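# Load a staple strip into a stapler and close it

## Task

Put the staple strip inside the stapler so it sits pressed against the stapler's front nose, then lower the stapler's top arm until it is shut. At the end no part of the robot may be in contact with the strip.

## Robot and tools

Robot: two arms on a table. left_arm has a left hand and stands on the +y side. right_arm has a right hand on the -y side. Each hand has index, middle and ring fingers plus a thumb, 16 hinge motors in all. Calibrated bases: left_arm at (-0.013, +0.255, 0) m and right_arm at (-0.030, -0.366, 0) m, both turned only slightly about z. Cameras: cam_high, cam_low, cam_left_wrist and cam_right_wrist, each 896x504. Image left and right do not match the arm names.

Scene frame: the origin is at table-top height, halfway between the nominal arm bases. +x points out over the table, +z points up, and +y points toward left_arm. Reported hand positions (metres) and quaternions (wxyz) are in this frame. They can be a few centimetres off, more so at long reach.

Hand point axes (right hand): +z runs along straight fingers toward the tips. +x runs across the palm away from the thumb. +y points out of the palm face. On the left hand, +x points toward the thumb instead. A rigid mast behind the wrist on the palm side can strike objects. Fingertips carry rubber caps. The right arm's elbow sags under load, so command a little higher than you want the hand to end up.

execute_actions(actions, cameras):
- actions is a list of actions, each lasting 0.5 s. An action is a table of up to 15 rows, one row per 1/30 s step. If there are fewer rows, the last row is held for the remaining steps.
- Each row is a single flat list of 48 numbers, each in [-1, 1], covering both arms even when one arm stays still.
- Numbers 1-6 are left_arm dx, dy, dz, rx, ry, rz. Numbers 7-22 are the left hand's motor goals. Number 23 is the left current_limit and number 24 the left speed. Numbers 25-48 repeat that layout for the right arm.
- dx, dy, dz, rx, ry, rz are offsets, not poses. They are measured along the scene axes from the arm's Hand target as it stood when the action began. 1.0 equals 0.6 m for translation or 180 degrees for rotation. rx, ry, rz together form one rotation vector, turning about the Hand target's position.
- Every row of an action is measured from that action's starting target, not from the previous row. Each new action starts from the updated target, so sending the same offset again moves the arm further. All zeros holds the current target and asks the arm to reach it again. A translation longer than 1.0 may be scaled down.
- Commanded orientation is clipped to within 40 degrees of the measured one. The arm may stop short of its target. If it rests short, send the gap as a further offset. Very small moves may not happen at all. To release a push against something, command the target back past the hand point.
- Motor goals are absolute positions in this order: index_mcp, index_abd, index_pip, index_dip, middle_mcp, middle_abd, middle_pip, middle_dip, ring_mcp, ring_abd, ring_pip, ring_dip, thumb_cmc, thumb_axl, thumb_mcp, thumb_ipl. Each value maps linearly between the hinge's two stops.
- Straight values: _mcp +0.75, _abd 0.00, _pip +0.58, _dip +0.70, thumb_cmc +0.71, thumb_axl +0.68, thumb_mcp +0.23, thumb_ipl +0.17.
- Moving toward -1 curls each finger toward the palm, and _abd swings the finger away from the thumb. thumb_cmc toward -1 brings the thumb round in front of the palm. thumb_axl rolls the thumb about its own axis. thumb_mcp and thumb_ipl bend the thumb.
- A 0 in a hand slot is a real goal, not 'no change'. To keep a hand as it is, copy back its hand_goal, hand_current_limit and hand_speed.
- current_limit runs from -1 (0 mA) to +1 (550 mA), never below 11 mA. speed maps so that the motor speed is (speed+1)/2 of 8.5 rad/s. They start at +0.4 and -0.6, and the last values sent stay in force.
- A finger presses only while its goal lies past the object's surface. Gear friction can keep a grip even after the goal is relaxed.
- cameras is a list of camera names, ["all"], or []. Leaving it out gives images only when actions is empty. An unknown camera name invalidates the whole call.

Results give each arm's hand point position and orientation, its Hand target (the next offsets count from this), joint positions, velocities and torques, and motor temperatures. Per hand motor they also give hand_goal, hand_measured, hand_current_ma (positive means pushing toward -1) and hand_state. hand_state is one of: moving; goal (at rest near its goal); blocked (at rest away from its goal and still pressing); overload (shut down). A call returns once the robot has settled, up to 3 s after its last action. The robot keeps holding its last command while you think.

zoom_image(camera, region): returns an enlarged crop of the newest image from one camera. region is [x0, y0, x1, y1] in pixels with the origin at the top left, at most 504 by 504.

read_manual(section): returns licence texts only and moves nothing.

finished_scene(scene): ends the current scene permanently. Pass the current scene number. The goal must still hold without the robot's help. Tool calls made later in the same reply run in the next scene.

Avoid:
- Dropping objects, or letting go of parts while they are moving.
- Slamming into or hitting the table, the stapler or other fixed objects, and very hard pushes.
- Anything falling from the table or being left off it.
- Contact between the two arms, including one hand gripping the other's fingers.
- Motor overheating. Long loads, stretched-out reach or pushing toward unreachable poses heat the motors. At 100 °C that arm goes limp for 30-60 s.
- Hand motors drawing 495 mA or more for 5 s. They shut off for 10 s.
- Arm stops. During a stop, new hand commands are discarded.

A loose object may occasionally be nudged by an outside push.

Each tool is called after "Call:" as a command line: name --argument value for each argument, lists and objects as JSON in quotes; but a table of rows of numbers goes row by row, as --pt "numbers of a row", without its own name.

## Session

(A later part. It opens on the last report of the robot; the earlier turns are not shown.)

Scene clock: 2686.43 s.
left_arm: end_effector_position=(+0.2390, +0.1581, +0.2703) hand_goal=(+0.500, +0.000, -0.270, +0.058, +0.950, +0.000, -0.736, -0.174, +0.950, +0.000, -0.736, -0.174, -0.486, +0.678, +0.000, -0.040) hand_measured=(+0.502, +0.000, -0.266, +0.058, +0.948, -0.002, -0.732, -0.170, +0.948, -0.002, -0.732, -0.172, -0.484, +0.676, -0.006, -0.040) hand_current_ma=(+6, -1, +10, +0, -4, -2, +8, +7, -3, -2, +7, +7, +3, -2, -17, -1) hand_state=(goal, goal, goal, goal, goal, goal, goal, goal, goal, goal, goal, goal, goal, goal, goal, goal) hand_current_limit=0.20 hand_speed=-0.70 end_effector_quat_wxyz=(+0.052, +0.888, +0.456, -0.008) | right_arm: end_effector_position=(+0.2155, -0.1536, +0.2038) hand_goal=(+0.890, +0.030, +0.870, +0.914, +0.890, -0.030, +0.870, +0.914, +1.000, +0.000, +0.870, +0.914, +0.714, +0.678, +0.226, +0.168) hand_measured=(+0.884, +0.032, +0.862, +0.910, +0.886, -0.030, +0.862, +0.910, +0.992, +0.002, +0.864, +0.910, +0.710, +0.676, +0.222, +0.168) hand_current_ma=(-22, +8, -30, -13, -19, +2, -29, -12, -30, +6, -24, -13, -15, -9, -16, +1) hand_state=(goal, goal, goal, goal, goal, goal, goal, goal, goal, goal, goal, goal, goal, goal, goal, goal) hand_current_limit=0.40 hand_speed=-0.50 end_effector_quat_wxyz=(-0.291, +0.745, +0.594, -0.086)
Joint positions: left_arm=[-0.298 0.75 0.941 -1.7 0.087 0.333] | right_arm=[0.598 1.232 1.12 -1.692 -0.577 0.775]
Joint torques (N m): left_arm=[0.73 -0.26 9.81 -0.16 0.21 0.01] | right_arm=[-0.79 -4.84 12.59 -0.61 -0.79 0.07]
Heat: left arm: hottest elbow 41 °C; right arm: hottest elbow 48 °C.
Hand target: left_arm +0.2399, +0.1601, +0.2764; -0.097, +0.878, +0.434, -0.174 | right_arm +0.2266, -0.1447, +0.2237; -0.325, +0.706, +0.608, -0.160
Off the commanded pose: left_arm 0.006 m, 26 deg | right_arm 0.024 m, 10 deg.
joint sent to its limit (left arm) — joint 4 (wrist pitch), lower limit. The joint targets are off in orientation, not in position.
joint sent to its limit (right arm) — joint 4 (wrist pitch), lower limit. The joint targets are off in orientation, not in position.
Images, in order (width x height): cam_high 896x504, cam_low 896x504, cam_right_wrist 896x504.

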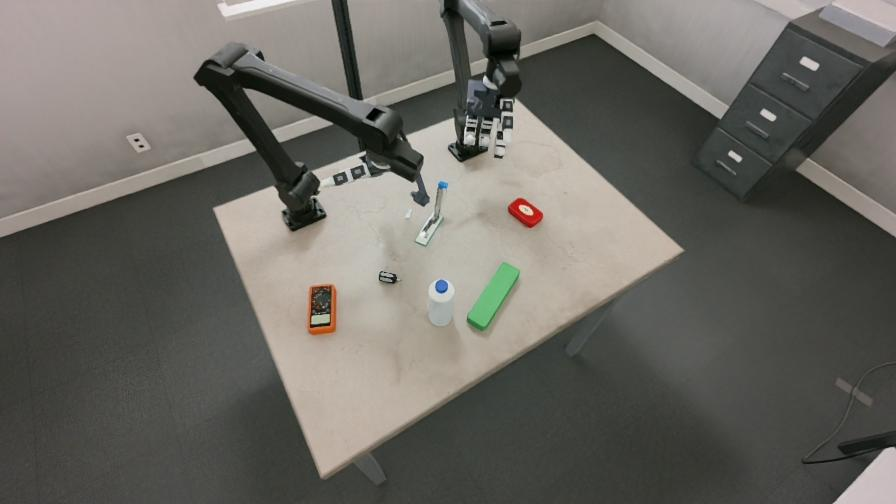

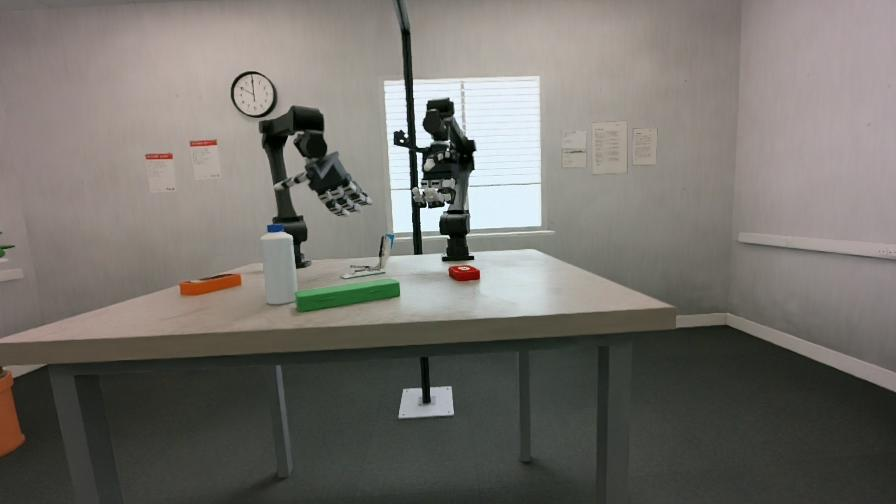

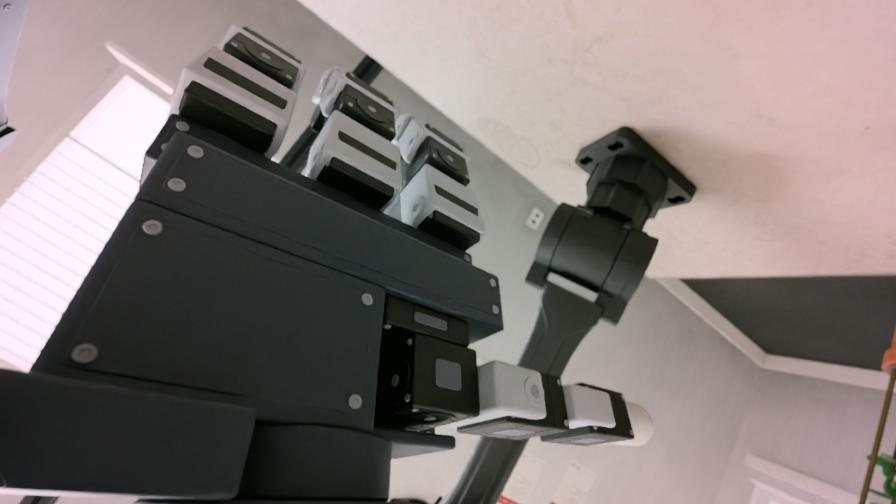

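Call:
execute_actions --actions '[[[0,0,0,0,0,0,0.5,0,-0.27,0.058,0.95,0,-0.737,-0.174,0.95,0,-0.737,-0.174,-0.486,0.678,0,-0.04,0.2,-0.7,0.003,-0.002,-0.1,0,0,0,0.89,0.03,0.869,0.913,0.89,-0.03,0.869,0.913,1.0,0,0.869,0.913,0.714,0.678,0.226,0.168,0.4,-0.5]],[[0,0,0,0,0,0,0.5,0,-0.27,0.058,0.95,0,-0.737,-0.174,0.95,0,-0.737,-0.174,-0.486,0.678,0,-0.04,0.2,-0.7,0,0,-0.1,0,0,0,0.89,0.03,0.869,0.913,0.89,-0.03,0.869,0.913,1.0,0,0.869,0.913,0.714,0.678,0.226,0.168,0.4,-0.5]]]' --cameras '["cam_high","cam_right_wrist","cam_low"]'

Call:
zoom_image --camera "cam_high" --region '[370, 150, 480, 260]'

Call:
zoom_image --camera "cam_low" --region '[290, 180, 410, 300]'

Scene clock: 2714.47 s.
left_arm: end_effector_position=(+0.2390, +0.1581, +0.2703) hand_goal=(+0.500, +0.000, -0.270, +0.058, +0.950, +0.000, -0.736, -0.174, +0.950, +0.000, -0.736, -0.174, -0.486, +0.678, +0.000, -0.040) hand_measured=(+0.502, +0.000, -0.266, +0.058, +0.948, -0.002, -0.732, -0.170, +0.948, -0.002, -0.732, -0.172, -0.484, +0.676, -0.006, -0.040) hand_current_ma=(+6, -1, +10, +0, -4, -2, +8, +7, -3, -2, +7, +7, +3, -2, -17, -1) hand_state=(goal, goal, goal, goal, goal, goal, goal, goal, goal, goal, goal, goal, goal, goal, goal, goal) hand_current_limit=0.20 hand_speed=-0.70 end_effector_quat_wxyz=(+0.052, +0.888, +0.456, -0.008) | right_arm: end_effector_position=(+0.2208, -0.1473, +0.0971) hand_goal=(+0.890, +0.030, +0.870, +0.914, +0.890, -0.030, +0.870, +0.914, +1.000, +0.000, +0.870, +0.914, +0.714, +0.678, +0.226, +0.168) hand_measured=(+0.882, +0.032, +0.864, +0.910, +0.884, -0.030, +0.864, +0.910, +0.990, +0.002, +0.866, +0.910, +0.710, +0.676, +0.222, +0.168) hand_current_ma=(-32, +7, -21, -12, -25, +2, -21, -11, -37, +6, -16, -12, -15, -9, -14, +1) hand_state=(goal, goal, goal, goal, goal, goal, goal, goal, goal, goal, goal, goal, goal, goal, goal, goal) hand_current_limit=0.40 hand_speed=-0.50 end_effector_quat_wxyz=(-0.325, +0.707, +0.603, -0.178)
Joint positions: left_arm=[-0.298 0.75 0.941 -1.7 0.087 0.333] | right_arm=[0.569 1.485 1.038 -1.624 -0.596 0.592]
Joint torques (N m): left_arm=[0.73 -0.26 9.83 -0.17 0.22 0.01] | right_arm=[-1.61 -8.35 7.72 -0.46 -0.72 -0.1]
Heat: left arm: hottest elbow 41 °C; right arm: hottest elbow 49 °C.
Hand target: left_arm +0.2399, +0.1601, +0.2764; -0.097, +0.878, +0.434, -0.174 | right_arm +0.2284, -0.1458, +0.1038; -0.325, +0.706, +0.608, -0.159
Off the commanded pose: left_arm 0.006 m, 26 deg | right_arm 0.010 m, 2 deg.
joint sent to its limit (left arm) — joint 4 (wrist pitch), lower limit. The joint targets are off in orientation, not in position.
Images, in order (width x height): cam_high 896x504, cam_low 896x504, cam_right_wrist 896x504.

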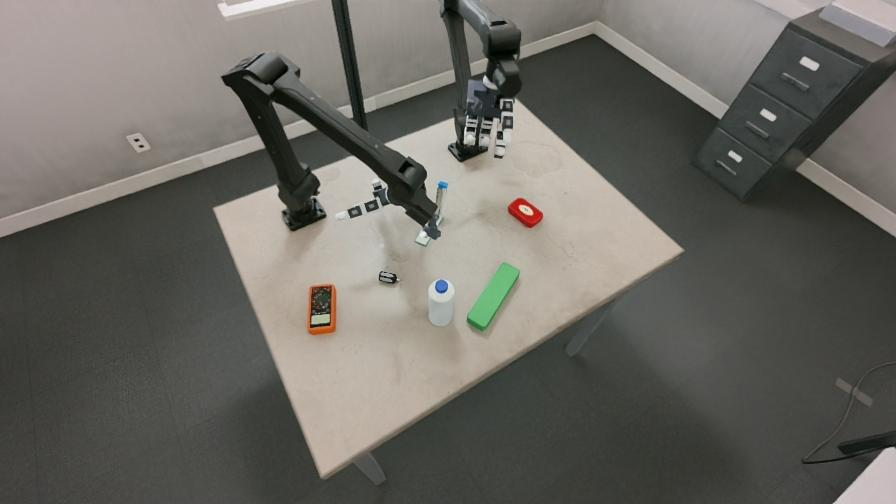

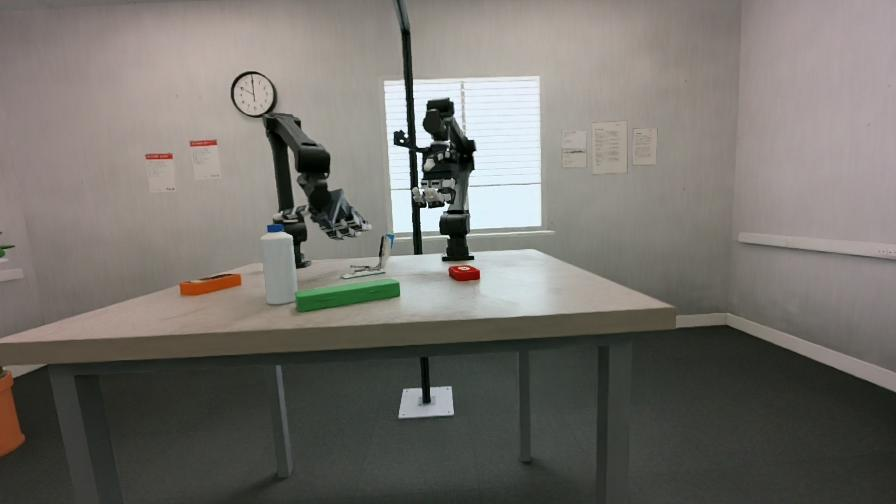

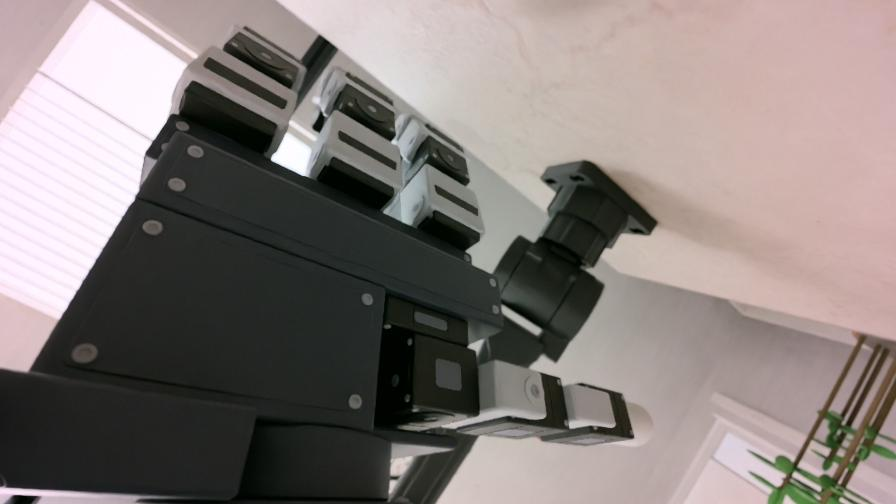

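Scaled by 4.582 from the camera's 896x504 image, which has a finer 1280x720 frame.

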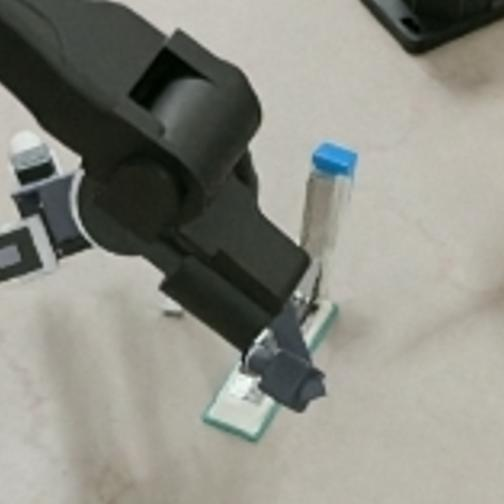

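Scaled by 4.200 from the camera's 896x504 image, which has a finer 1280x720 frame.

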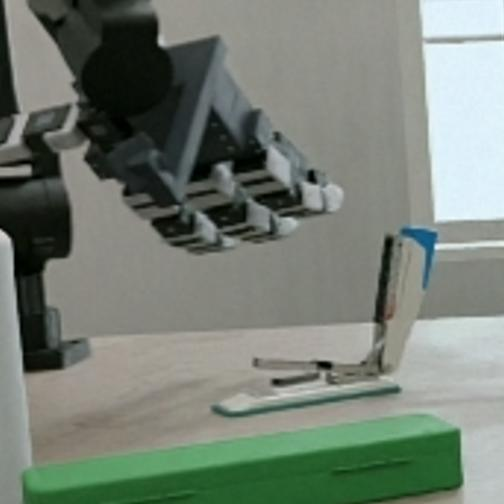

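Call:
execute_actions --actions '[]' --cameras '["cam_left_wrist"]'

Scene clock: 2723.10 s.
left_arm: end_effector_position=(+0.2390, +0.1581, +0.2703) hand_goal=(+0.500, +0.000, -0.270, +0.058, +0.950, +0.000, -0.736, -0.174, +0.950, +0.000, -0.736, -0.174, -0.486, +0.678, +0.000, -0.040) hand_measured=(+0.502, +0.000, -0.266, +0.058, +0.948, -0.002, -0.732, -0.170, +0.948, -0.002, -0.732, -0.172, -0.484, +0.676, -0.006, -0.040) hand_current_ma=(+6, -1, +10, +0, -4, -2, +8, +7, -3, -2, +7, +7, +3, -2, -17, -1) hand_state=(goal, goal, goal, goal, goal, goal, goal, goal, goal, goal, goal, goal, goal, goal, goal, goal) hand_current_limit=0.20 hand_speed=-0.70 end_effector_quat_wxyz=(+0.052, +0.888, +0.456, -0.008) | right_arm: end_effector_position=(+0.2208, -0.1473, +0.0971) hand_goal=(+0.890, +0.030, +0.870, +0.914, +0.890, -0.030, +0.870, +0.914, +1.000, +0.000, +0.870, +0.914, +0.714, +0.678, +0.226, +0.168) hand_measured=(+0.882, +0.032, +0.864, +0.910, +0.884, -0.030, +0.864, +0.910, +0.990, +0.002, +0.866, +0.910, +0.710, +0.676, +0.222, +0.168) hand_current_ma=(-32, +7, -21, -12, -25, +2, -21, -11, -37, +6, -16, -12, -15, -9, -14, +1) hand_state=(goal, goal, goal, goal, goal, goal, goal, goal, goal, goal, goal, goal, goal, goal, goal, goal) hand_current_limit=0.40 hand_speed=-0.50 end_effector_quat_wxyz=(-0.325, +0.707, +0.603, -0.177)
Joint positions: left_arm=[-0.298 0.75 0.941 -1.7 0.087 0.333] | right_arm=[0.569 1.485 1.038 -1.624 -0.596 0.591]
Joint velocities: within noise
Joint torques (N m): left_arm=[0.67 -0.26 9.81 -0.16 0.21 0.01] | right_arm=[-2.49 -9.11 7.65 -0.44 -0.75 -0.07]
Motor temperatures (°C): left_arm=[24 27 41 23 24 24] | right_arm=[24 26 49 23 25 22]
Heat: left arm: hottest elbow 41 °C; right arm: hottest elbow 49 °C.
Hand target: left_arm +0.2399, +0.1601, +0.2764; -0.097, +0.878, +0.434, -0.174 | right_arm +0.2284, -0.1458, +0.1038; -0.325, +0.706, +0.609, -0.159
Off the commanded pose: left_arm 0.006 m, 26 deg | right_arm 0.010 m, 2 deg.
Images, in order (width x height): cam_left_wrist 896x504.

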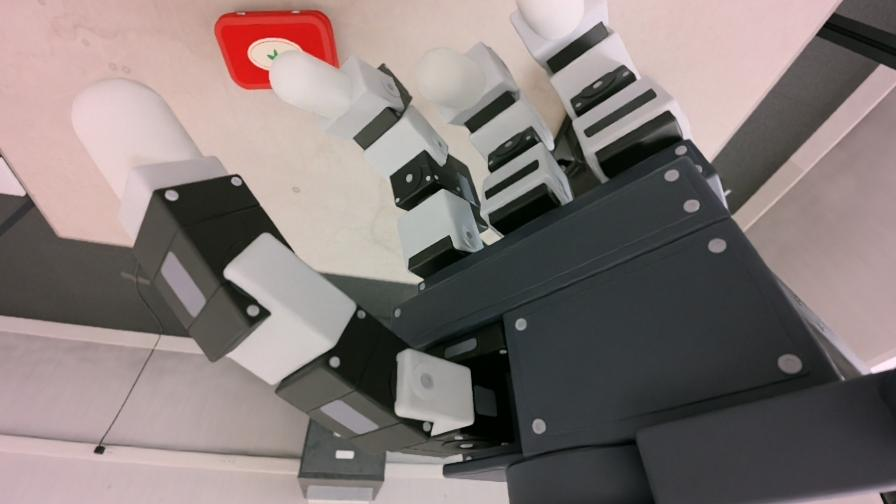

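Call:
execute_actions --actions '[[[-0.1,-0.12,0.07,-0.0314,-0.1246,-0.1238,0.479,0,-0.299,0.058,0.95,0,-0.737,-0.174,0.95,0,-0.737,-0.174,-0.486,0.678,-0.056,-0.038,0.2,-0.7,0.03,-0.12,0.15,0,0,0,0.754,0,0.1,0.3,0.754,0,0.1,0.3,0.754,0,0.1,0.3,0.714,0.678,0.226,0.168,0.4,-0.5]],[[-0.05,-0.05,0,0,0,0,0.479,0,-0.299,0.058,0.95,0,-0.737,-0.174,0.95,0,-0.737,-0.174,-0.486,0.678,-0.056,-0.038,0.2,-0.7,0.06,-0.2,0.08,0,0,0,0.754,0,0.1,0.3,0.754,0,0.1,0.3,0.754,0,0.1,0.3,0.714,0.678,0.226,0.168,0.4,-0.5]],[[-0.015,-0.06,0,0.0168,0.0956,0.1236,0.479,0,-0.299,0.058,0.95,0,-0.737,-0.174,0.95,0,-0.737,-0.174,-0.486,0.678,-0.056,-0.038,0.2,-0.7,0.06,-0.2,0,0,0,0,0.754,0,0.1,0.3,0.754,0,0.1,0.3,0.754,0,0.1,0.3,0.714,0.678,0.226,0.168,0.4,-0.5]],[[0.015,-0.07,-0.03,0.0168,0.0956,0.1236,0.479,0,-0.299,0.058,0.95,0,-0.737,-0.174,0.95,0,-0.737,-0.174,-0.486,0.678,-0.056,-0.038,0.2,-0.7,0,0,0,0,0,0,0.754,0,0.1,0.3,0.754,0,0.1,0.3,0.754,0,0.1,0.3,0.714,0.678,0.226,0.168,0.4,-0.5]]]' --cameras '["cam_high"]'

Scene clock: 2831.57 s.
left_arm: end_effector_position=(+0.1447, -0.0168, +0.2824) hand_goal=(+0.480, +0.000, -0.298, +0.058, +0.950, +0.000, -0.736, -0.174, +0.950, +0.000, -0.736, -0.174, -0.486, +0.678, -0.056, -0.038) hand_measured=(+0.482, +0.002, -0.294, +0.058, +0.948, +0.002, -0.732, -0.170, +0.948, +0.002, -0.732, -0.172, -0.482, +0.680, -0.060, -0.040) hand_current_ma=(+4, +5, +12, +0, -5, +2, +8, +7, -6, +2, +8, +7, +7, +3, -13, -5) hand_state=(goal, goal, goal, goal, goal, goal, goal, goal, goal, goal, goal, goal, goal, goal, goal, goal) hand_current_limit=0.20 hand_speed=-0.70 end_effector_quat_wxyz=(-0.025, +0.745, +0.621, -0.243) | right_arm: end_effector_position=(+0.3051, -0.4558, +0.2155) hand_goal=(+0.754, +0.000, +0.100, +0.300, +0.754, +0.000, +0.100, +0.300, +0.754, +0.000, +0.100, +0.300, +0.714, +0.678, +0.226, +0.168) hand_measured=(+0.752, +0.000, +0.102, +0.304, +0.752, +0.000, +0.102, +0.304, +0.752, +0.000, +0.102, +0.304, +0.712, +0.676, +0.220, +0.168) hand_current_ma=(-4, -2, +10, +11, -5, -2, +9, +10, -9, -2, +7, +11, -6, -9, -27, -1) hand_state=(goal, goal, goal, goal, goal, goal, goal, goal, goal, goal, goal, goal, goal, goal, goal, goal) hand_current_limit=0.40 hand_speed=-0.50 end_effector_quat_wxyz=(-0.105, +0.774, +0.624, -0.020)
Joint positions: left_arm=[-1.011 1.047 1.186 -1.699 0.494 -0.822] | right_arm=[-0.276 1.15 1.077 -1.691 -0.094 -0.051]
Joint torques (N m): left_arm=[0.38 -4.78 12.01 -0.39 0.69 -0.17] | right_arm=[-0.79 -5.13 12.86 -0.21 -0.06 -0.15]
Heat: left arm: hottest elbow 41 °C; right arm: hottest elbow 47 °C.
Hand target: left_arm +0.1498, -0.0199, +0.3002; -0.124, +0.754, +0.588, -0.266 | right_arm +0.3185, -0.4579, +0.2419; -0.325, +0.706, +0.608, -0.159
Off the commanded pose: left_arm 0.019 m, 12 deg | right_arm 0.030 m, 31 deg.
joint sent to its limit (left arm) — joint 4 (wrist pitch), lower limit. The joint targets are off in orientation, not in position.
joint sent to its limit (right arm) — joint 4 (wrist pitch), lower limit. The joint targets are off in orientation, not in position.
Images, in order (width x height): cam_high 896x504.

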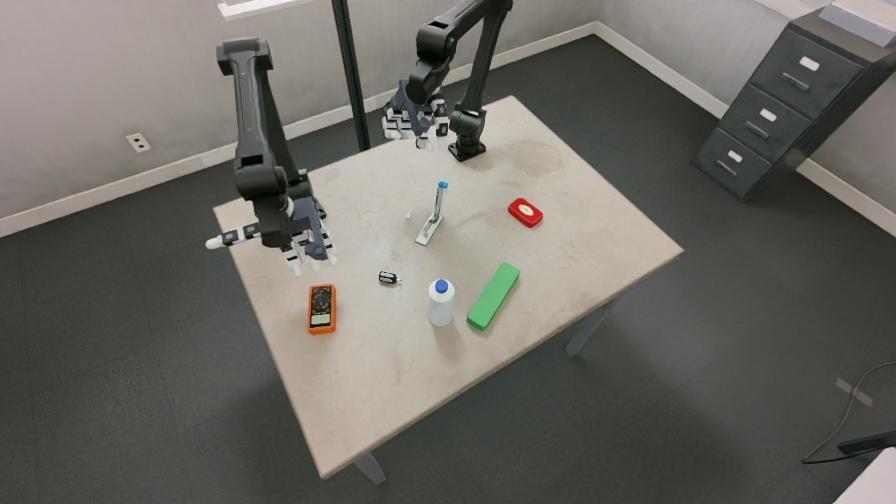

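Call:
execute_actions --actions '[[[0.005,-0.08,-0.08,0.0168,0.0956,0.1236,0.479,0,-0.299,0.058,0.95,0,-0.737,-0.174,0.95,0,-0.737,-0.174,-0.486,0.678,-0.056,-0.038,0.2,-0.7,0,0,0,0,0,0,0.754,0,0.1,0.3,0.754,0,0.1,0.3,0.754,0,0.1,0.3,0.714,0.678,0.226,0.168,0.4,-0.5]],[[0.004,-0.08,-0.08,0.0168,0.0956,0.1236,0.479,0,-0.299,0.058,0.95,0,-0.737,-0.174,0.95,0,-0.737,-0.174,-0.486,0.678,-0.056,-0.038,0.2,-0.7,0,0,0,0,0,0,0.754,0,0.1,0.3,0.754,0,0.1,0.3,0.754,0,0.1,0.3,0.714,0.678,0.226,0.168,0.4,-0.5]],[[0,0,-0.15,0,0,0,0.479,0,-0.299,0.058,0.95,0,-0.737,-0.174,0.95,0,-0.737,-0.174,-0.486,0.678,-0.056,-0.038,0.2,-0.7,0,0,0,0,0,0,0.754,0,0.1,0.3,0.754,0,0.1,0.3,0.754,0,0.1,0.3,0.714,0.678,0.226,0.168,0.4,-0.5]]]' --cameras '["cam_high","cam_left_wrist"]'

Call:
zoom_image --camera "cam_left_wrist" --region '[40, 0, 380, 200]'

Scene clock: 2844.50 s.
left_arm: end_effector_position=(+0.1531, -0.1111, +0.1073) hand_goal=(+0.480, +0.000, -0.298, +0.058, +0.950, +0.000, -0.736, -0.174, +0.950, +0.000, -0.736, -0.174, -0.486, +0.678, -0.056, -0.038) hand_measured=(+0.476, +0.002, -0.296, +0.058, +0.944, +0.002, -0.734, -0.172, +0.944, +0.002, -0.732, -0.172, -0.486, +0.678, -0.058, -0.038) hand_current_ma=(-7, +3, +3, +0, -17, +3, +5, +7, -18, +3, +7, +6, -1, +2, -3, +0) hand_state=(goal, goal, goal, goal, goal, goal, goal, goal, goal, goal, goal, goal, goal, goal, goal, goal) hand_current_limit=0.20 hand_speed=-0.70 end_effector_quat_wxyz=(-0.227, +0.358, +0.779, -0.462) | right_arm: end_effector_position=(+0.3052, -0.4557, +0.2155) hand_goal=(+0.754, +0.000, +0.100, +0.300, +0.754, +0.000, +0.100, +0.300, +0.754, +0.000, +0.100, +0.300, +0.714, +0.678, +0.226, +0.168) hand_measured=(+0.752, +0.000, +0.102, +0.304, +0.752, +0.000, +0.102, +0.304, +0.752, +0.000, +0.102, +0.304, +0.712, +0.676, +0.220, +0.168) hand_current_ma=(-4, -2, +10, +11, -5, -2, +9, +10, -9, -2, +7, +11, -6, -9, -27, -1) hand_state=(goal, goal, goal, goal, goal, goal, goal, goal, goal, goal, goal, goal, goal, goal, goal, goal) hand_current_limit=0.40 hand_speed=-0.50 end_effector_quat_wxyz=(-0.105, +0.773, +0.626, -0.020)
Joint positions: left_arm=[-0.871 1.537 1.064 -1.149 1.081 -1.538] | right_arm=[-0.276 1.15 1.077 -1.691 -0.093 -0.055]
Joint torques (N m): left_arm=[-0.03 -12.57 8.34 0.1 1.26 -0.24] | right_arm=[-0.85 -5.25 12.78 -0.14 -0.05 -0.14]
Heat: left arm: hottest elbow 43 °C; right arm: hottest elbow 49 °C.
Hand target: left_arm +0.1554, -0.1159, +0.1144; -0.217, +0.362, +0.777, -0.468 | right_arm +0.3185, -0.4579, +0.2419; -0.325, +0.706, +0.609, -0.159
Off the commanded pose: left_arm 0.009 m, 1 deg | right_arm 0.030 m, 31 deg.
joint sent to its limit (right arm) — joint 4 (wrist pitch), lower limit. The joint targets are off in orientation, not in position.
Images, in order (width x height): cam_high 896x504, cam_left_wrist 896x504.

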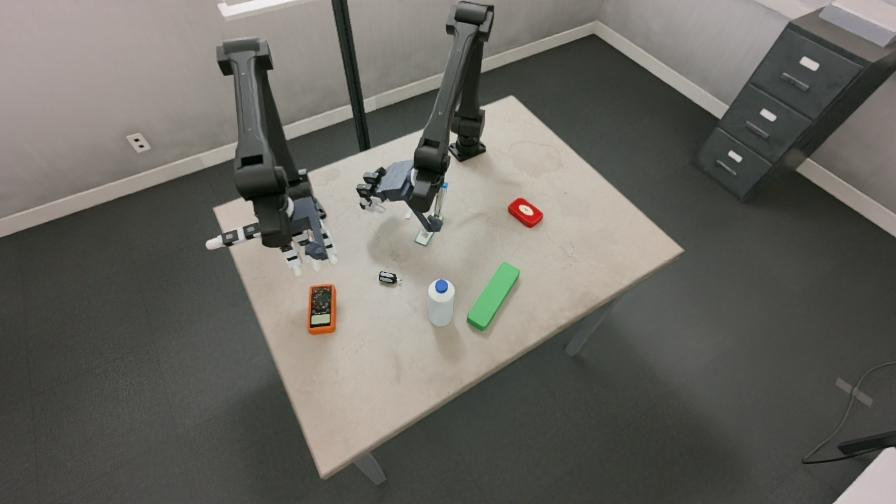

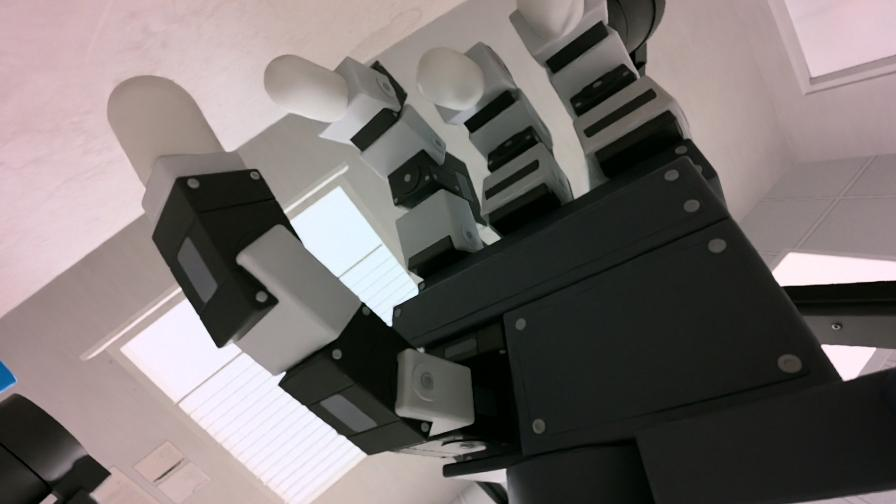

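Scaled by 1.482 from the camera's 896x504 image, which has a finer 1280x720 frame.

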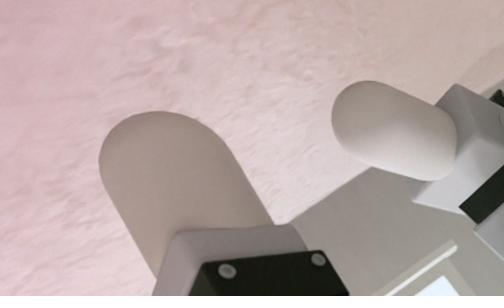

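Call:
execute_actions --actions '[[[0,0,-0.1,0,0,0,0.479,0,-0.299,0.058,0.95,0,-0.737,-0.174,0.95,0,-0.737,-0.174,-0.486,0.678,-0.056,-0.038,0.2,-0.7,0,0,0,0,0,0,0.754,0,0.1,0.3,0.754,0,0.1,0.3,0.754,0,0.1,0.3,0.714,0.678,0.226,0.168,0.4,-0.5]]]' --cameras '["cam_high","cam_left_wrist"]'

Call:
zoom_image --camera "cam_left_wrist" --region '[40, 0, 380, 200]'

Call:
zoom_image --camera "cam_high" --region '[350, 160, 450, 260]'

Scene clock: 2851.67 s.
left_arm: end_effector_position=(+0.1536, -0.1120, +0.0491) hand_goal=(+0.480, +0.000, -0.298, +0.058, +0.950, +0.000, -0.736, -0.174, +0.950, +0.000, -0.736, -0.174, -0.486, +0.678, -0.056, -0.038) hand_measured=(+0.476, +0.002, -0.296, +0.058, +0.944, +0.002, -0.734, -0.172, +0.944, +0.002, -0.732, -0.172, -0.486, +0.678, -0.058, -0.038) hand_current_ma=(-7, +3, +3, +0, -17, +3, +5, +7, -18, +3, +7, +6, +0, +2, -3, +0) hand_state=(goal, goal, goal, goal, goal, goal, goal, goal, goal, goal, goal, goal, goal, goal, goal, goal) hand_current_limit=0.20 hand_speed=-0.70 end_effector_quat_wxyz=(-0.225, +0.358, +0.779, -0.463) | right_arm: end_effector_position=(+0.3052, -0.4557, +0.2155) hand_goal=(+0.754, +0.000, +0.100, +0.300, +0.754, +0.000, +0.100, +0.300, +0.754, +0.000, +0.100, +0.300, +0.714, +0.678, +0.226, +0.168) hand_measured=(+0.752, +0.000, +0.102, +0.304, +0.752, +0.000, +0.102, +0.304, +0.752, +0.000, +0.102, +0.304, +0.712, +0.676, +0.220, +0.168) hand_current_ma=(-4, -2, +10, +11, -5, -2, +9, +10, -9, -2, +7, +11, -6, -9, -27, -1) hand_state=(goal, goal, goal, goal, goal, goal, goal, goal, goal, goal, goal, goal, goal, goal, goal, goal) hand_current_limit=0.40 hand_speed=-0.50 end_effector_quat_wxyz=(-0.105, +0.773, +0.626, -0.020)
Joint positions: left_arm=[-0.871 1.623 0.989 -0.983 1.082 -1.541] | right_arm=[-0.276 1.15 1.077 -1.691 -0.093 -0.055]
Joint torques (N m): left_arm=[-0.21 -13.16 7.19 0.1 1.2 -0.22] | right_arm=[-0.79 -5.36 12.82 -0.29 -0.04 -0.13]
Heat: left arm: hottest elbow 42 °C; right arm: hottest elbow 50 °C.
Hand target: left_arm +0.1553, -0.1158, +0.0542; -0.217, +0.362, +0.777, -0.467 | right_arm +0.3185, -0.4579, +0.2419; -0.325, +0.706, +0.609, -0.159
Off the commanded pose: left_arm 0.007 m, 1 deg | right_arm 0.030 m, 31 deg.
joint sent to its limit (right arm) — joint 4 (wrist pitch), lower limit. The joint targets are off in orientation, not in position.
Images, in order (width x height): cam_high 896x504, cam_left_wrist 896x504.

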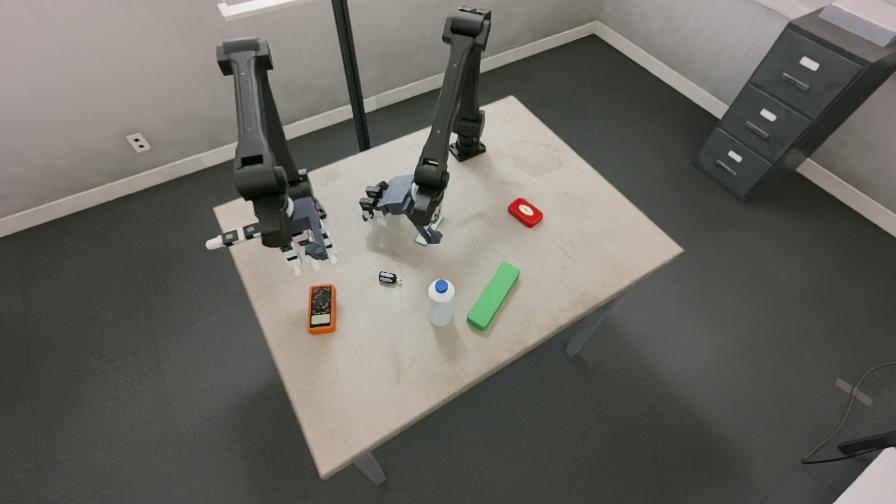

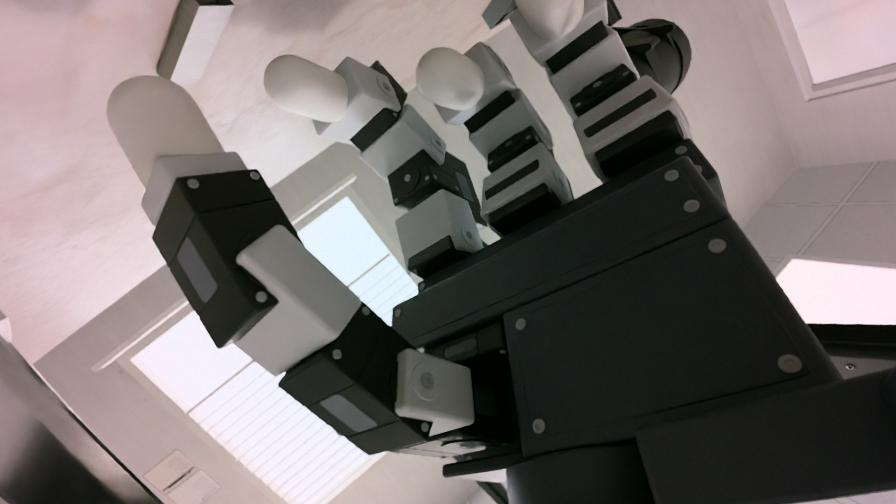

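Scaled by 1.482 from the camera's 896x504 image, which has a finer 1280x720 frame.

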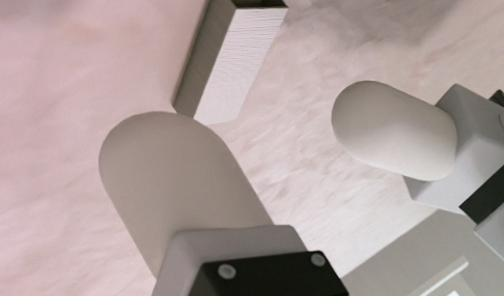

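Scaled by 5.040 from the camera's 896x504 image, which has a finer 1280x720 frame.

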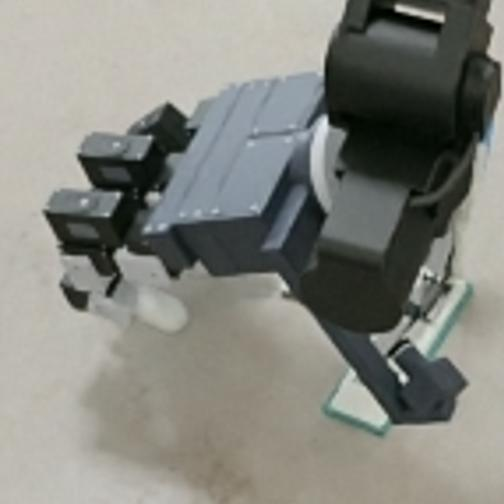

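Call:
execute_actions --actions '[[[0.002,-0.002,-0.04,0,0,0,0.479,0,-0.299,0.058,0.95,0,-0.737,-0.174,0.95,0,-0.737,-0.174,-0.486,0.678,-0.056,-0.038,0.2,-0.7,0,0,0,0,0,0,0.754,0,0.1,0.3,0.754,0,0.1,0.3,0.754,0,0.1,0.3,0.714,0.678,0.226,0.168,0.4,-0.5]]]' --cameras '["cam_left_wrist"]'

Call:
zoom_image --camera "cam_left_wrist" --region '[40, 0, 380, 200]'

Scene clock: 2880.93 s.
left_arm: end_effector_position=(+0.1576, -0.1171, +0.0333) hand_goal=(+0.480, +0.000, -0.298, +0.058, +0.950, +0.000, -0.736, -0.174, +0.950, +0.000, -0.736, -0.174, -0.486, +0.678, -0.056, -0.038) hand_measured=(+0.476, +0.000, -0.300, +0.056, +0.944, +0.002, -0.734, -0.172, +0.944, +0.002, -0.732, -0.172, -0.486, +0.678, -0.058, -0.038) hand_current_ma=(-8, +0, -3, -4, -17, +3, +5, +7, -19, +3, +7, +6, +0, +2, -3, +0) hand_state=(goal, goal, goal, goal, goal, goal, goal, goal, goal, goal, goal, goal, goal, goal, goal, goal) hand_current_limit=0.20 hand_speed=-0.70 end_effector_quat_wxyz=(-0.217, +0.363, +0.776, -0.468) | right_arm: end_effector_position=(+0.3052, -0.4557, +0.2155) hand_goal=(+0.754, +0.000, +0.100, +0.300, +0.754, +0.000, +0.100, +0.300, +0.754, +0.000, +0.100, +0.300, +0.714, +0.678, +0.226, +0.168) hand_measured=(+0.752, +0.000, +0.102, +0.304, +0.752, +0.000, +0.102, +0.304, +0.752, +0.000, +0.102, +0.304, +0.712, +0.676, +0.220, +0.168) hand_current_ma=(-4, -2, +10, +11, -5, -2, +9, +10, -9, -2, +7, +11, -6, -9, -27, -1) hand_state=(goal, goal, goal, goal, goal, goal, goal, goal, goal, goal, goal, goal, goal, goal, goal, goal) hand_current_limit=0.40 hand_speed=-0.50 end_effector_quat_wxyz=(-0.105, +0.773, +0.626, -0.020)
Joint positions: left_arm=[-0.871 1.652 0.977 -0.919 1.084 -1.541] | right_arm=[-0.276 1.15 1.077 -1.691 -0.093 -0.055]
Joint torques (N m): left_arm=[-0.15 -11.93 6.37 0.18 1.12 -0.21] | right_arm=[-0.91 -5.01 12.67 -0.12 -0.05 -0.16]
Heat: left arm: hottest elbow 42 °C; right arm: hottest elbow 52 °C.
Hand target: left_arm +0.1566, -0.1171, +0.0303; -0.217, +0.362, +0.777, -0.467 | right_arm +0.3185, -0.4579, +0.2419; -0.325, +0.706, +0.609, -0.159
Off the commanded pose: left_arm 0.003 m, 0 deg | right_arm 0.030 m, 31 deg.
joint sent to its limit (right arm) — joint 4 (wrist pitch), lower limit. The joint targets are off in orientation, not in position.
Images, in order (width x height): cam_left_wrist 896x504.

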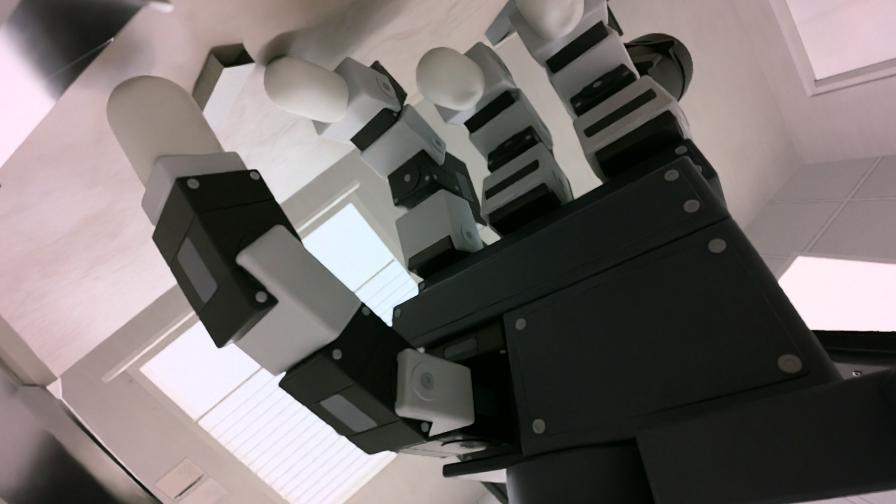

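Scaled by 1.482 from the camera's 896x504 image, which has a finer 1280x720 frame.

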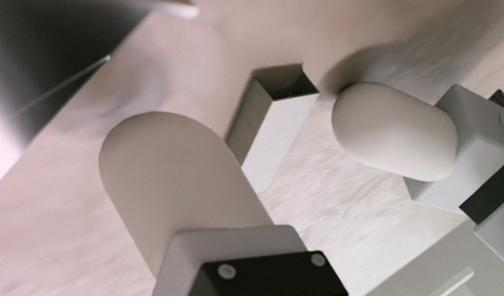

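Call:
execute_actions --actions '[[[0,0.014,-0.012,0,0,0,0.43,0,-0.299,0.058,0.95,0,-0.737,-0.174,0.95,0,-0.737,-0.174,-0.486,0.678,-0.095,-0.038,0.2,-0.8,0,0,0,0,0,0,0.754,0,0.1,0.3,0.754,0,0.1,0.3,0.754,0,0.1,0.3,0.714,0.678,0.226,0.168,0.4,-0.5]]]' --cameras '["cam_left_wrist"]'

Call:
zoom_image --camera "cam_left_wrist" --region '[40, 0, 380, 200]'

Scene clock: 2893.43 s.
left_arm: end_effector_position=(+0.1545, -0.1157, +0.0315) hand_goal=(+0.430, +0.000, -0.298, +0.058, +0.950, +0.000, -0.736, -0.174, +0.950, +0.000, -0.736, -0.174, -0.486, +0.678, -0.094, -0.038) hand_measured=(+0.446, -0.006, -0.304, +0.050, +0.944, +0.002, -0.734, -0.172, +0.944, +0.002, -0.732, -0.172, -0.486, +0.678, -0.090, -0.038) hand_current_ma=(+52, -11, -15, -22, -17, +3, +5, +7, -19, +3, +7, +6, +0, +2, +9, +0) hand_state=(goal, goal, goal, goal, goal, goal, goal, goal, goal, goal, goal, goal, goal, goal, goal, goal) hand_current_limit=0.20 hand_speed=-0.80 end_effector_quat_wxyz=(-0.219, +0.363, +0.773, -0.472) | right_arm: end_effector_position=(+0.3052, -0.4557, +0.2155) hand_goal=(+0.754, +0.000, +0.100, +0.300, +0.754, +0.000, +0.100, +0.300, +0.754, +0.000, +0.100, +0.300, +0.714, +0.678, +0.226, +0.168) hand_measured=(+0.752, +0.000, +0.102, +0.304, +0.752, +0.000, +0.102, +0.304, +0.752, +0.000, +0.102, +0.304, +0.712, +0.676, +0.220, +0.168) hand_current_ma=(-4, -2, +10, +11, -5, -2, +9, +10, -9, -2, +7, +11, -6, -9, -27, -1) hand_state=(goal, goal, goal, goal, goal, goal, goal, goal, goal, goal, goal, goal, goal, goal, goal, goal) hand_current_limit=0.40 hand_speed=-0.50 end_effector_quat_wxyz=(-0.105, +0.773, +0.626, -0.020)
Joint positions: left_arm=[-0.871 1.652 0.967 -0.915 1.094 -1.534] | right_arm=[-0.276 1.15 1.077 -1.691 -0.093 -0.055]
Joint torques (N m): left_arm=[0.79 -11.58 5.41 -0.02 0.71 0] | right_arm=[-0.85 -5.3 12.79 -0.28 -0.05 -0.16]
Heat: left arm: hottest elbow 41 °C; right arm: hottest elbow 53 °C.
Hand target: left_arm +0.1564, -0.1086, +0.0231; -0.218, +0.362, +0.777, -0.467 | right_arm +0.3185, -0.4579, +0.2419; -0.325, +0.706, +0.609, -0.159
Off the commanded pose: left_arm 0.011 m, 1 deg | right_arm 0.030 m, 31 deg.
joint sent to its limit (right arm) — joint 4 (wrist pitch), lower limit. The joint targets are off in orientation, not in position.
Images, in order (width x height): cam_left_wrist 896x504.

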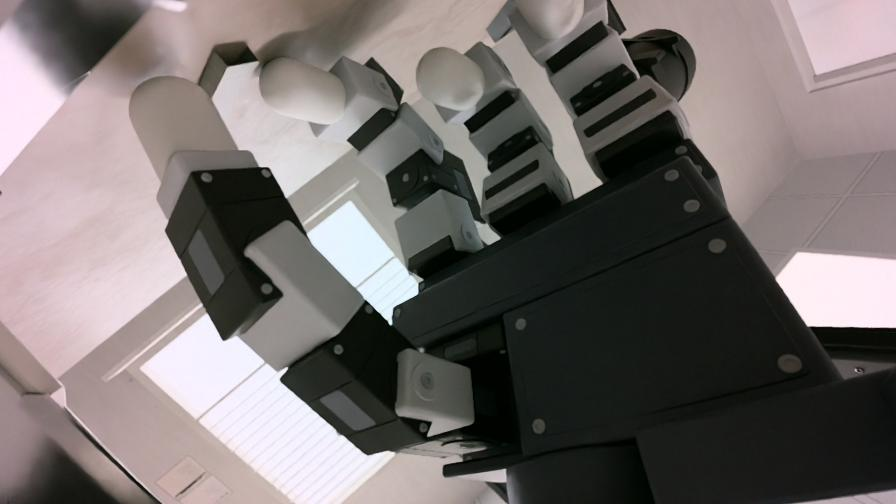

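Scaled by 1.482 from the camera's 896x504 image, which has a finer 1280x720 frame.

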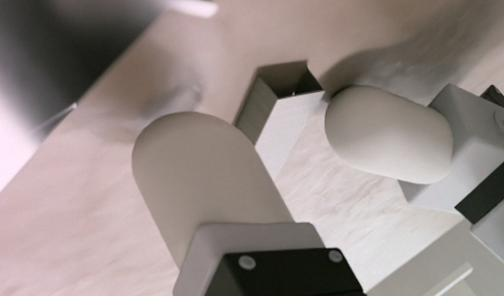

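Call:
execute_actions --actions '[[[0,0.004,-0.01,0,0,0,0.38,0,-0.299,0.058,0.95,0,-0.737,-0.174,0.95,0,-0.737,-0.174,-0.486,0.678,-0.13,-0.038,0.2,-0.8,0,0,0,0,0,0,0.754,0,0.1,0.3,0.754,0,0.1,0.3,0.754,0,0.1,0.3,0.714,0.678,0.226,0.168,0.4,-0.5]]]' --cameras '["cam_left_wrist"]'

Call:
zoom_image --camera "cam_left_wrist" --region '[40, 0, 380, 200]'

Scene clock: 2901.73 s.
left_arm: end_effector_position=(+0.1528, -0.1155, +0.0303) hand_goal=(+0.380, +0.000, -0.298, +0.058, +0.950, +0.000, -0.736, -0.174, +0.950, +0.000, -0.736, -0.174, -0.486, +0.678, -0.130, -0.038) hand_measured=(+0.418, -0.006, -0.306, +0.046, +0.944, +0.002, -0.734, -0.172, +0.944, +0.002, -0.732, -0.172, -0.486, +0.678, -0.126, -0.038) hand_current_ma=(+135, -12, -21, -35, -18, +3, +5, +7, -19, +3, +7, +6, +0, +2, +11, +0) hand_state=(blocked, goal, goal, goal, goal, goal, goal, goal, goal, goal, goal, goal, goal, goal, goal, goal) hand_current_limit=0.20 hand_speed=-0.80 end_effector_quat_wxyz=(-0.220, +0.363, +0.771, -0.475) | right_arm: end_effector_position=(+0.3052, -0.4557, +0.2155) hand_goal=(+0.754, +0.000, +0.100, +0.300, +0.754, +0.000, +0.100, +0.300, +0.754, +0.000, +0.100, +0.300, +0.714, +0.678, +0.226, +0.168) hand_measured=(+0.752, +0.000, +0.102, +0.304, +0.752, +0.000, +0.102, +0.304, +0.752, +0.000, +0.102, +0.304, +0.712, +0.676, +0.220, +0.168) hand_current_ma=(-4, -2, +10, +11, -5, -2, +9, +10, -9, -2, +7, +11, -6, -9, -27, -1) hand_state=(goal, goal, goal, goal, goal, goal, goal, goal, goal, goal, goal, goal, goal, goal, goal, goal) hand_current_limit=0.40 hand_speed=-0.50 end_effector_quat_wxyz=(-0.105, +0.773, +0.626, -0.020)
Joint positions: left_arm=[-0.871 1.652 0.96 -0.908 1.101 -1.532] | right_arm=[-0.276 1.15 1.077 -1.691 -0.093 -0.055]
Joint torques (N m): left_arm=[1.03 -10.81 5.15 0.09 0.41 0.06] | right_arm=[-0.73 -4.37 12.72 -0.28 -0.02 -0.15]
Heat: left arm: hottest elbow 40 °C; right arm: hottest elbow 53 °C.
Hand target: left_arm +0.1564, -0.1062, +0.0171; -0.218, +0.362, +0.777, -0.467 | right_arm +0.3185, -0.4579, +0.2419; -0.325, +0.706, +0.609, -0.159
Off the commanded pose: left_arm 0.017 m, 1 deg | right_arm 0.030 m, 31 deg.
joint sent to its limit (right arm) — joint 4 (wrist pitch), lower limit. The joint targets are off in orientation, not in position.
Images, in order (width x height): cam_left_wrist 896x504.

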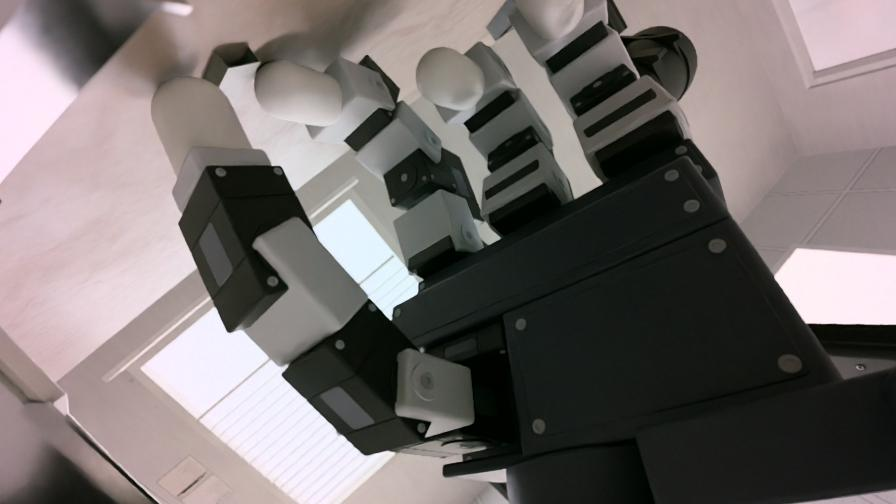

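Scaled by 1.482 from the camera's 896x504 image, which has a finer 1280x720 frame.

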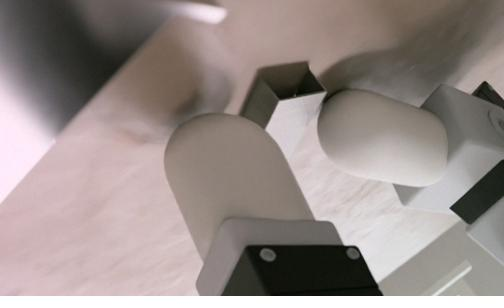

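Call:
execute_actions --actions '[[[0,0,-0.004,0,0,0,0.34,0,-0.299,0.058,0.95,0,-0.737,-0.174,0.95,0,-0.737,-0.174,-0.486,0.678,-0.16,-0.038,0.2,-0.85,0,0,0,0,0,0,0.754,0,0.1,0.3,0.754,0,0.1,0.3,0.754,0,0.1,0.3,0.714,0.678,0.226,0.168,0.4,-0.5]],[[0,0,0,0,0,0,0.33,0,-0.299,0.058,0.95,0,-0.737,-0.174,0.95,0,-0.737,-0.174,-0.486,0.678,-0.2,-0.038,0.2,-0.85,0,0,0,0,0,0,0.754,0,0.1,0.3,0.754,0,0.1,0.3,0.754,0,0.1,0.3,0.714,0.678,0.226,0.168,0.4,-0.5]]]' --cameras '["cam_left_wrist"]'

Call:
zoom_image --camera "cam_left_wrist" --region '[40, 0, 380, 200]'

Scene clock: 2916.27 s.
left_arm: end_effector_position=(+0.1520, -0.1146, +0.0292) hand_goal=(+0.330, +0.000, -0.298, +0.058, +0.950, +0.000, -0.736, -0.174, +0.950, +0.000, -0.736, -0.174, -0.486, +0.678, -0.200, -0.038) hand_measured=(+0.376, -0.006, -0.306, +0.044, +0.944, +0.002, -0.734, -0.172, +0.944, +0.002, -0.732, -0.172, -0.486, +0.678, -0.166, -0.034) hand_current_ma=(+176, -12, -23, -38, -18, +3, +5, +7, -19, +3, +7, +6, +0, +2, +151, +13) hand_state=(blocked, goal, goal, goal, goal, goal, goal, goal, goal, goal, goal, goal, goal, goal, blocked, goal) hand_current_limit=0.20 hand_speed=-0.85 end_effector_quat_wxyz=(-0.220, +0.363, +0.771, -0.475) | right_arm: end_effector_position=(+0.3052, -0.4557, +0.2155) hand_goal=(+0.754, +0.000, +0.100, +0.300, +0.754, +0.000, +0.100, +0.300, +0.754, +0.000, +0.100, +0.300, +0.714, +0.678, +0.226, +0.168) hand_measured=(+0.752, +0.000, +0.102, +0.304, +0.752, +0.000, +0.102, +0.304, +0.752, +0.000, +0.102, +0.304, +0.712, +0.676, +0.220, +0.168) hand_current_ma=(-4, -2, +10, +11, -5, -2, +9, +10, -9, -2, +7, +11, -6, -9, -27, -1) hand_state=(goal, goal, goal, goal, goal, goal, goal, goal, goal, goal, goal, goal, goal, goal, goal, goal) hand_current_limit=0.40 hand_speed=-0.50 end_effector_quat_wxyz=(-0.105, +0.773, +0.626, -0.020)
Joint positions: left_arm=[-0.871 1.652 0.956 -0.904 1.101 -1.532] | right_arm=[-0.276 1.15 1.077 -1.691 -0.093 -0.055]
Joint torques (N m): left_arm=[1.03 -10.4 5.27 0.2 0.4 0.06] | right_arm=[-1.32 -4.84 12.82 -0.25 -0.02 -0.15]
Motor temperatures (°C): left_arm=[24 29 39 23 25 24] | right_arm=[24 26 54 23 25 22]
Heat: left arm: hottest elbow 39 °C; right arm: hottest elbow 54 °C.
Hand target: left_arm +0.1564, -0.1062, +0.0147; -0.218, +0.362, +0.777, -0.467 | right_arm +0.3185, -0.4579, +0.2419; -0.325, +0.706, +0.609, -0.159
Off the commanded pose: left_arm 0.017 m, 1 deg | right_arm 0.030 m, 31 deg.
joint sent to its limit (right arm) — joint 4 (wrist pitch), lower limit. The joint targets are off in orientation, not in position.
Images, in order (width x height): cam_left_wrist 896x504.

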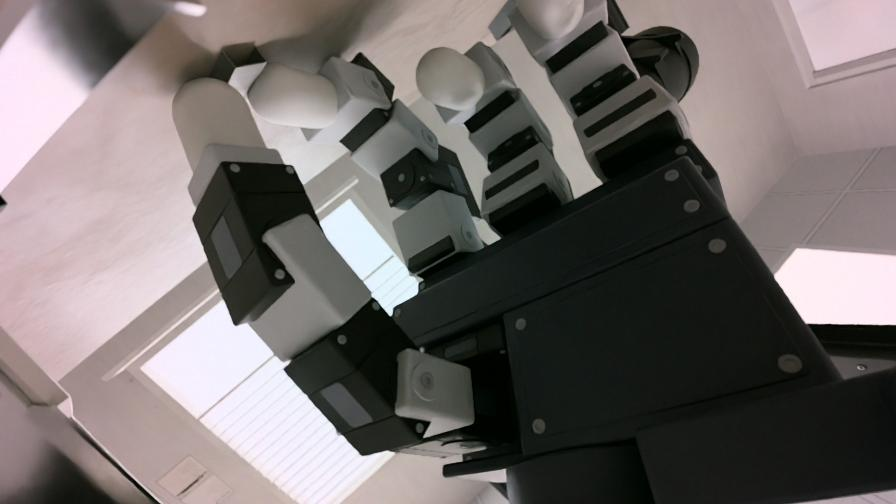

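Scaled by 1.482 from the camera's 896x504 image, which has a finer 1280x720 frame.

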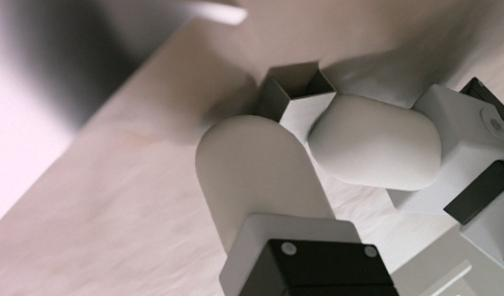

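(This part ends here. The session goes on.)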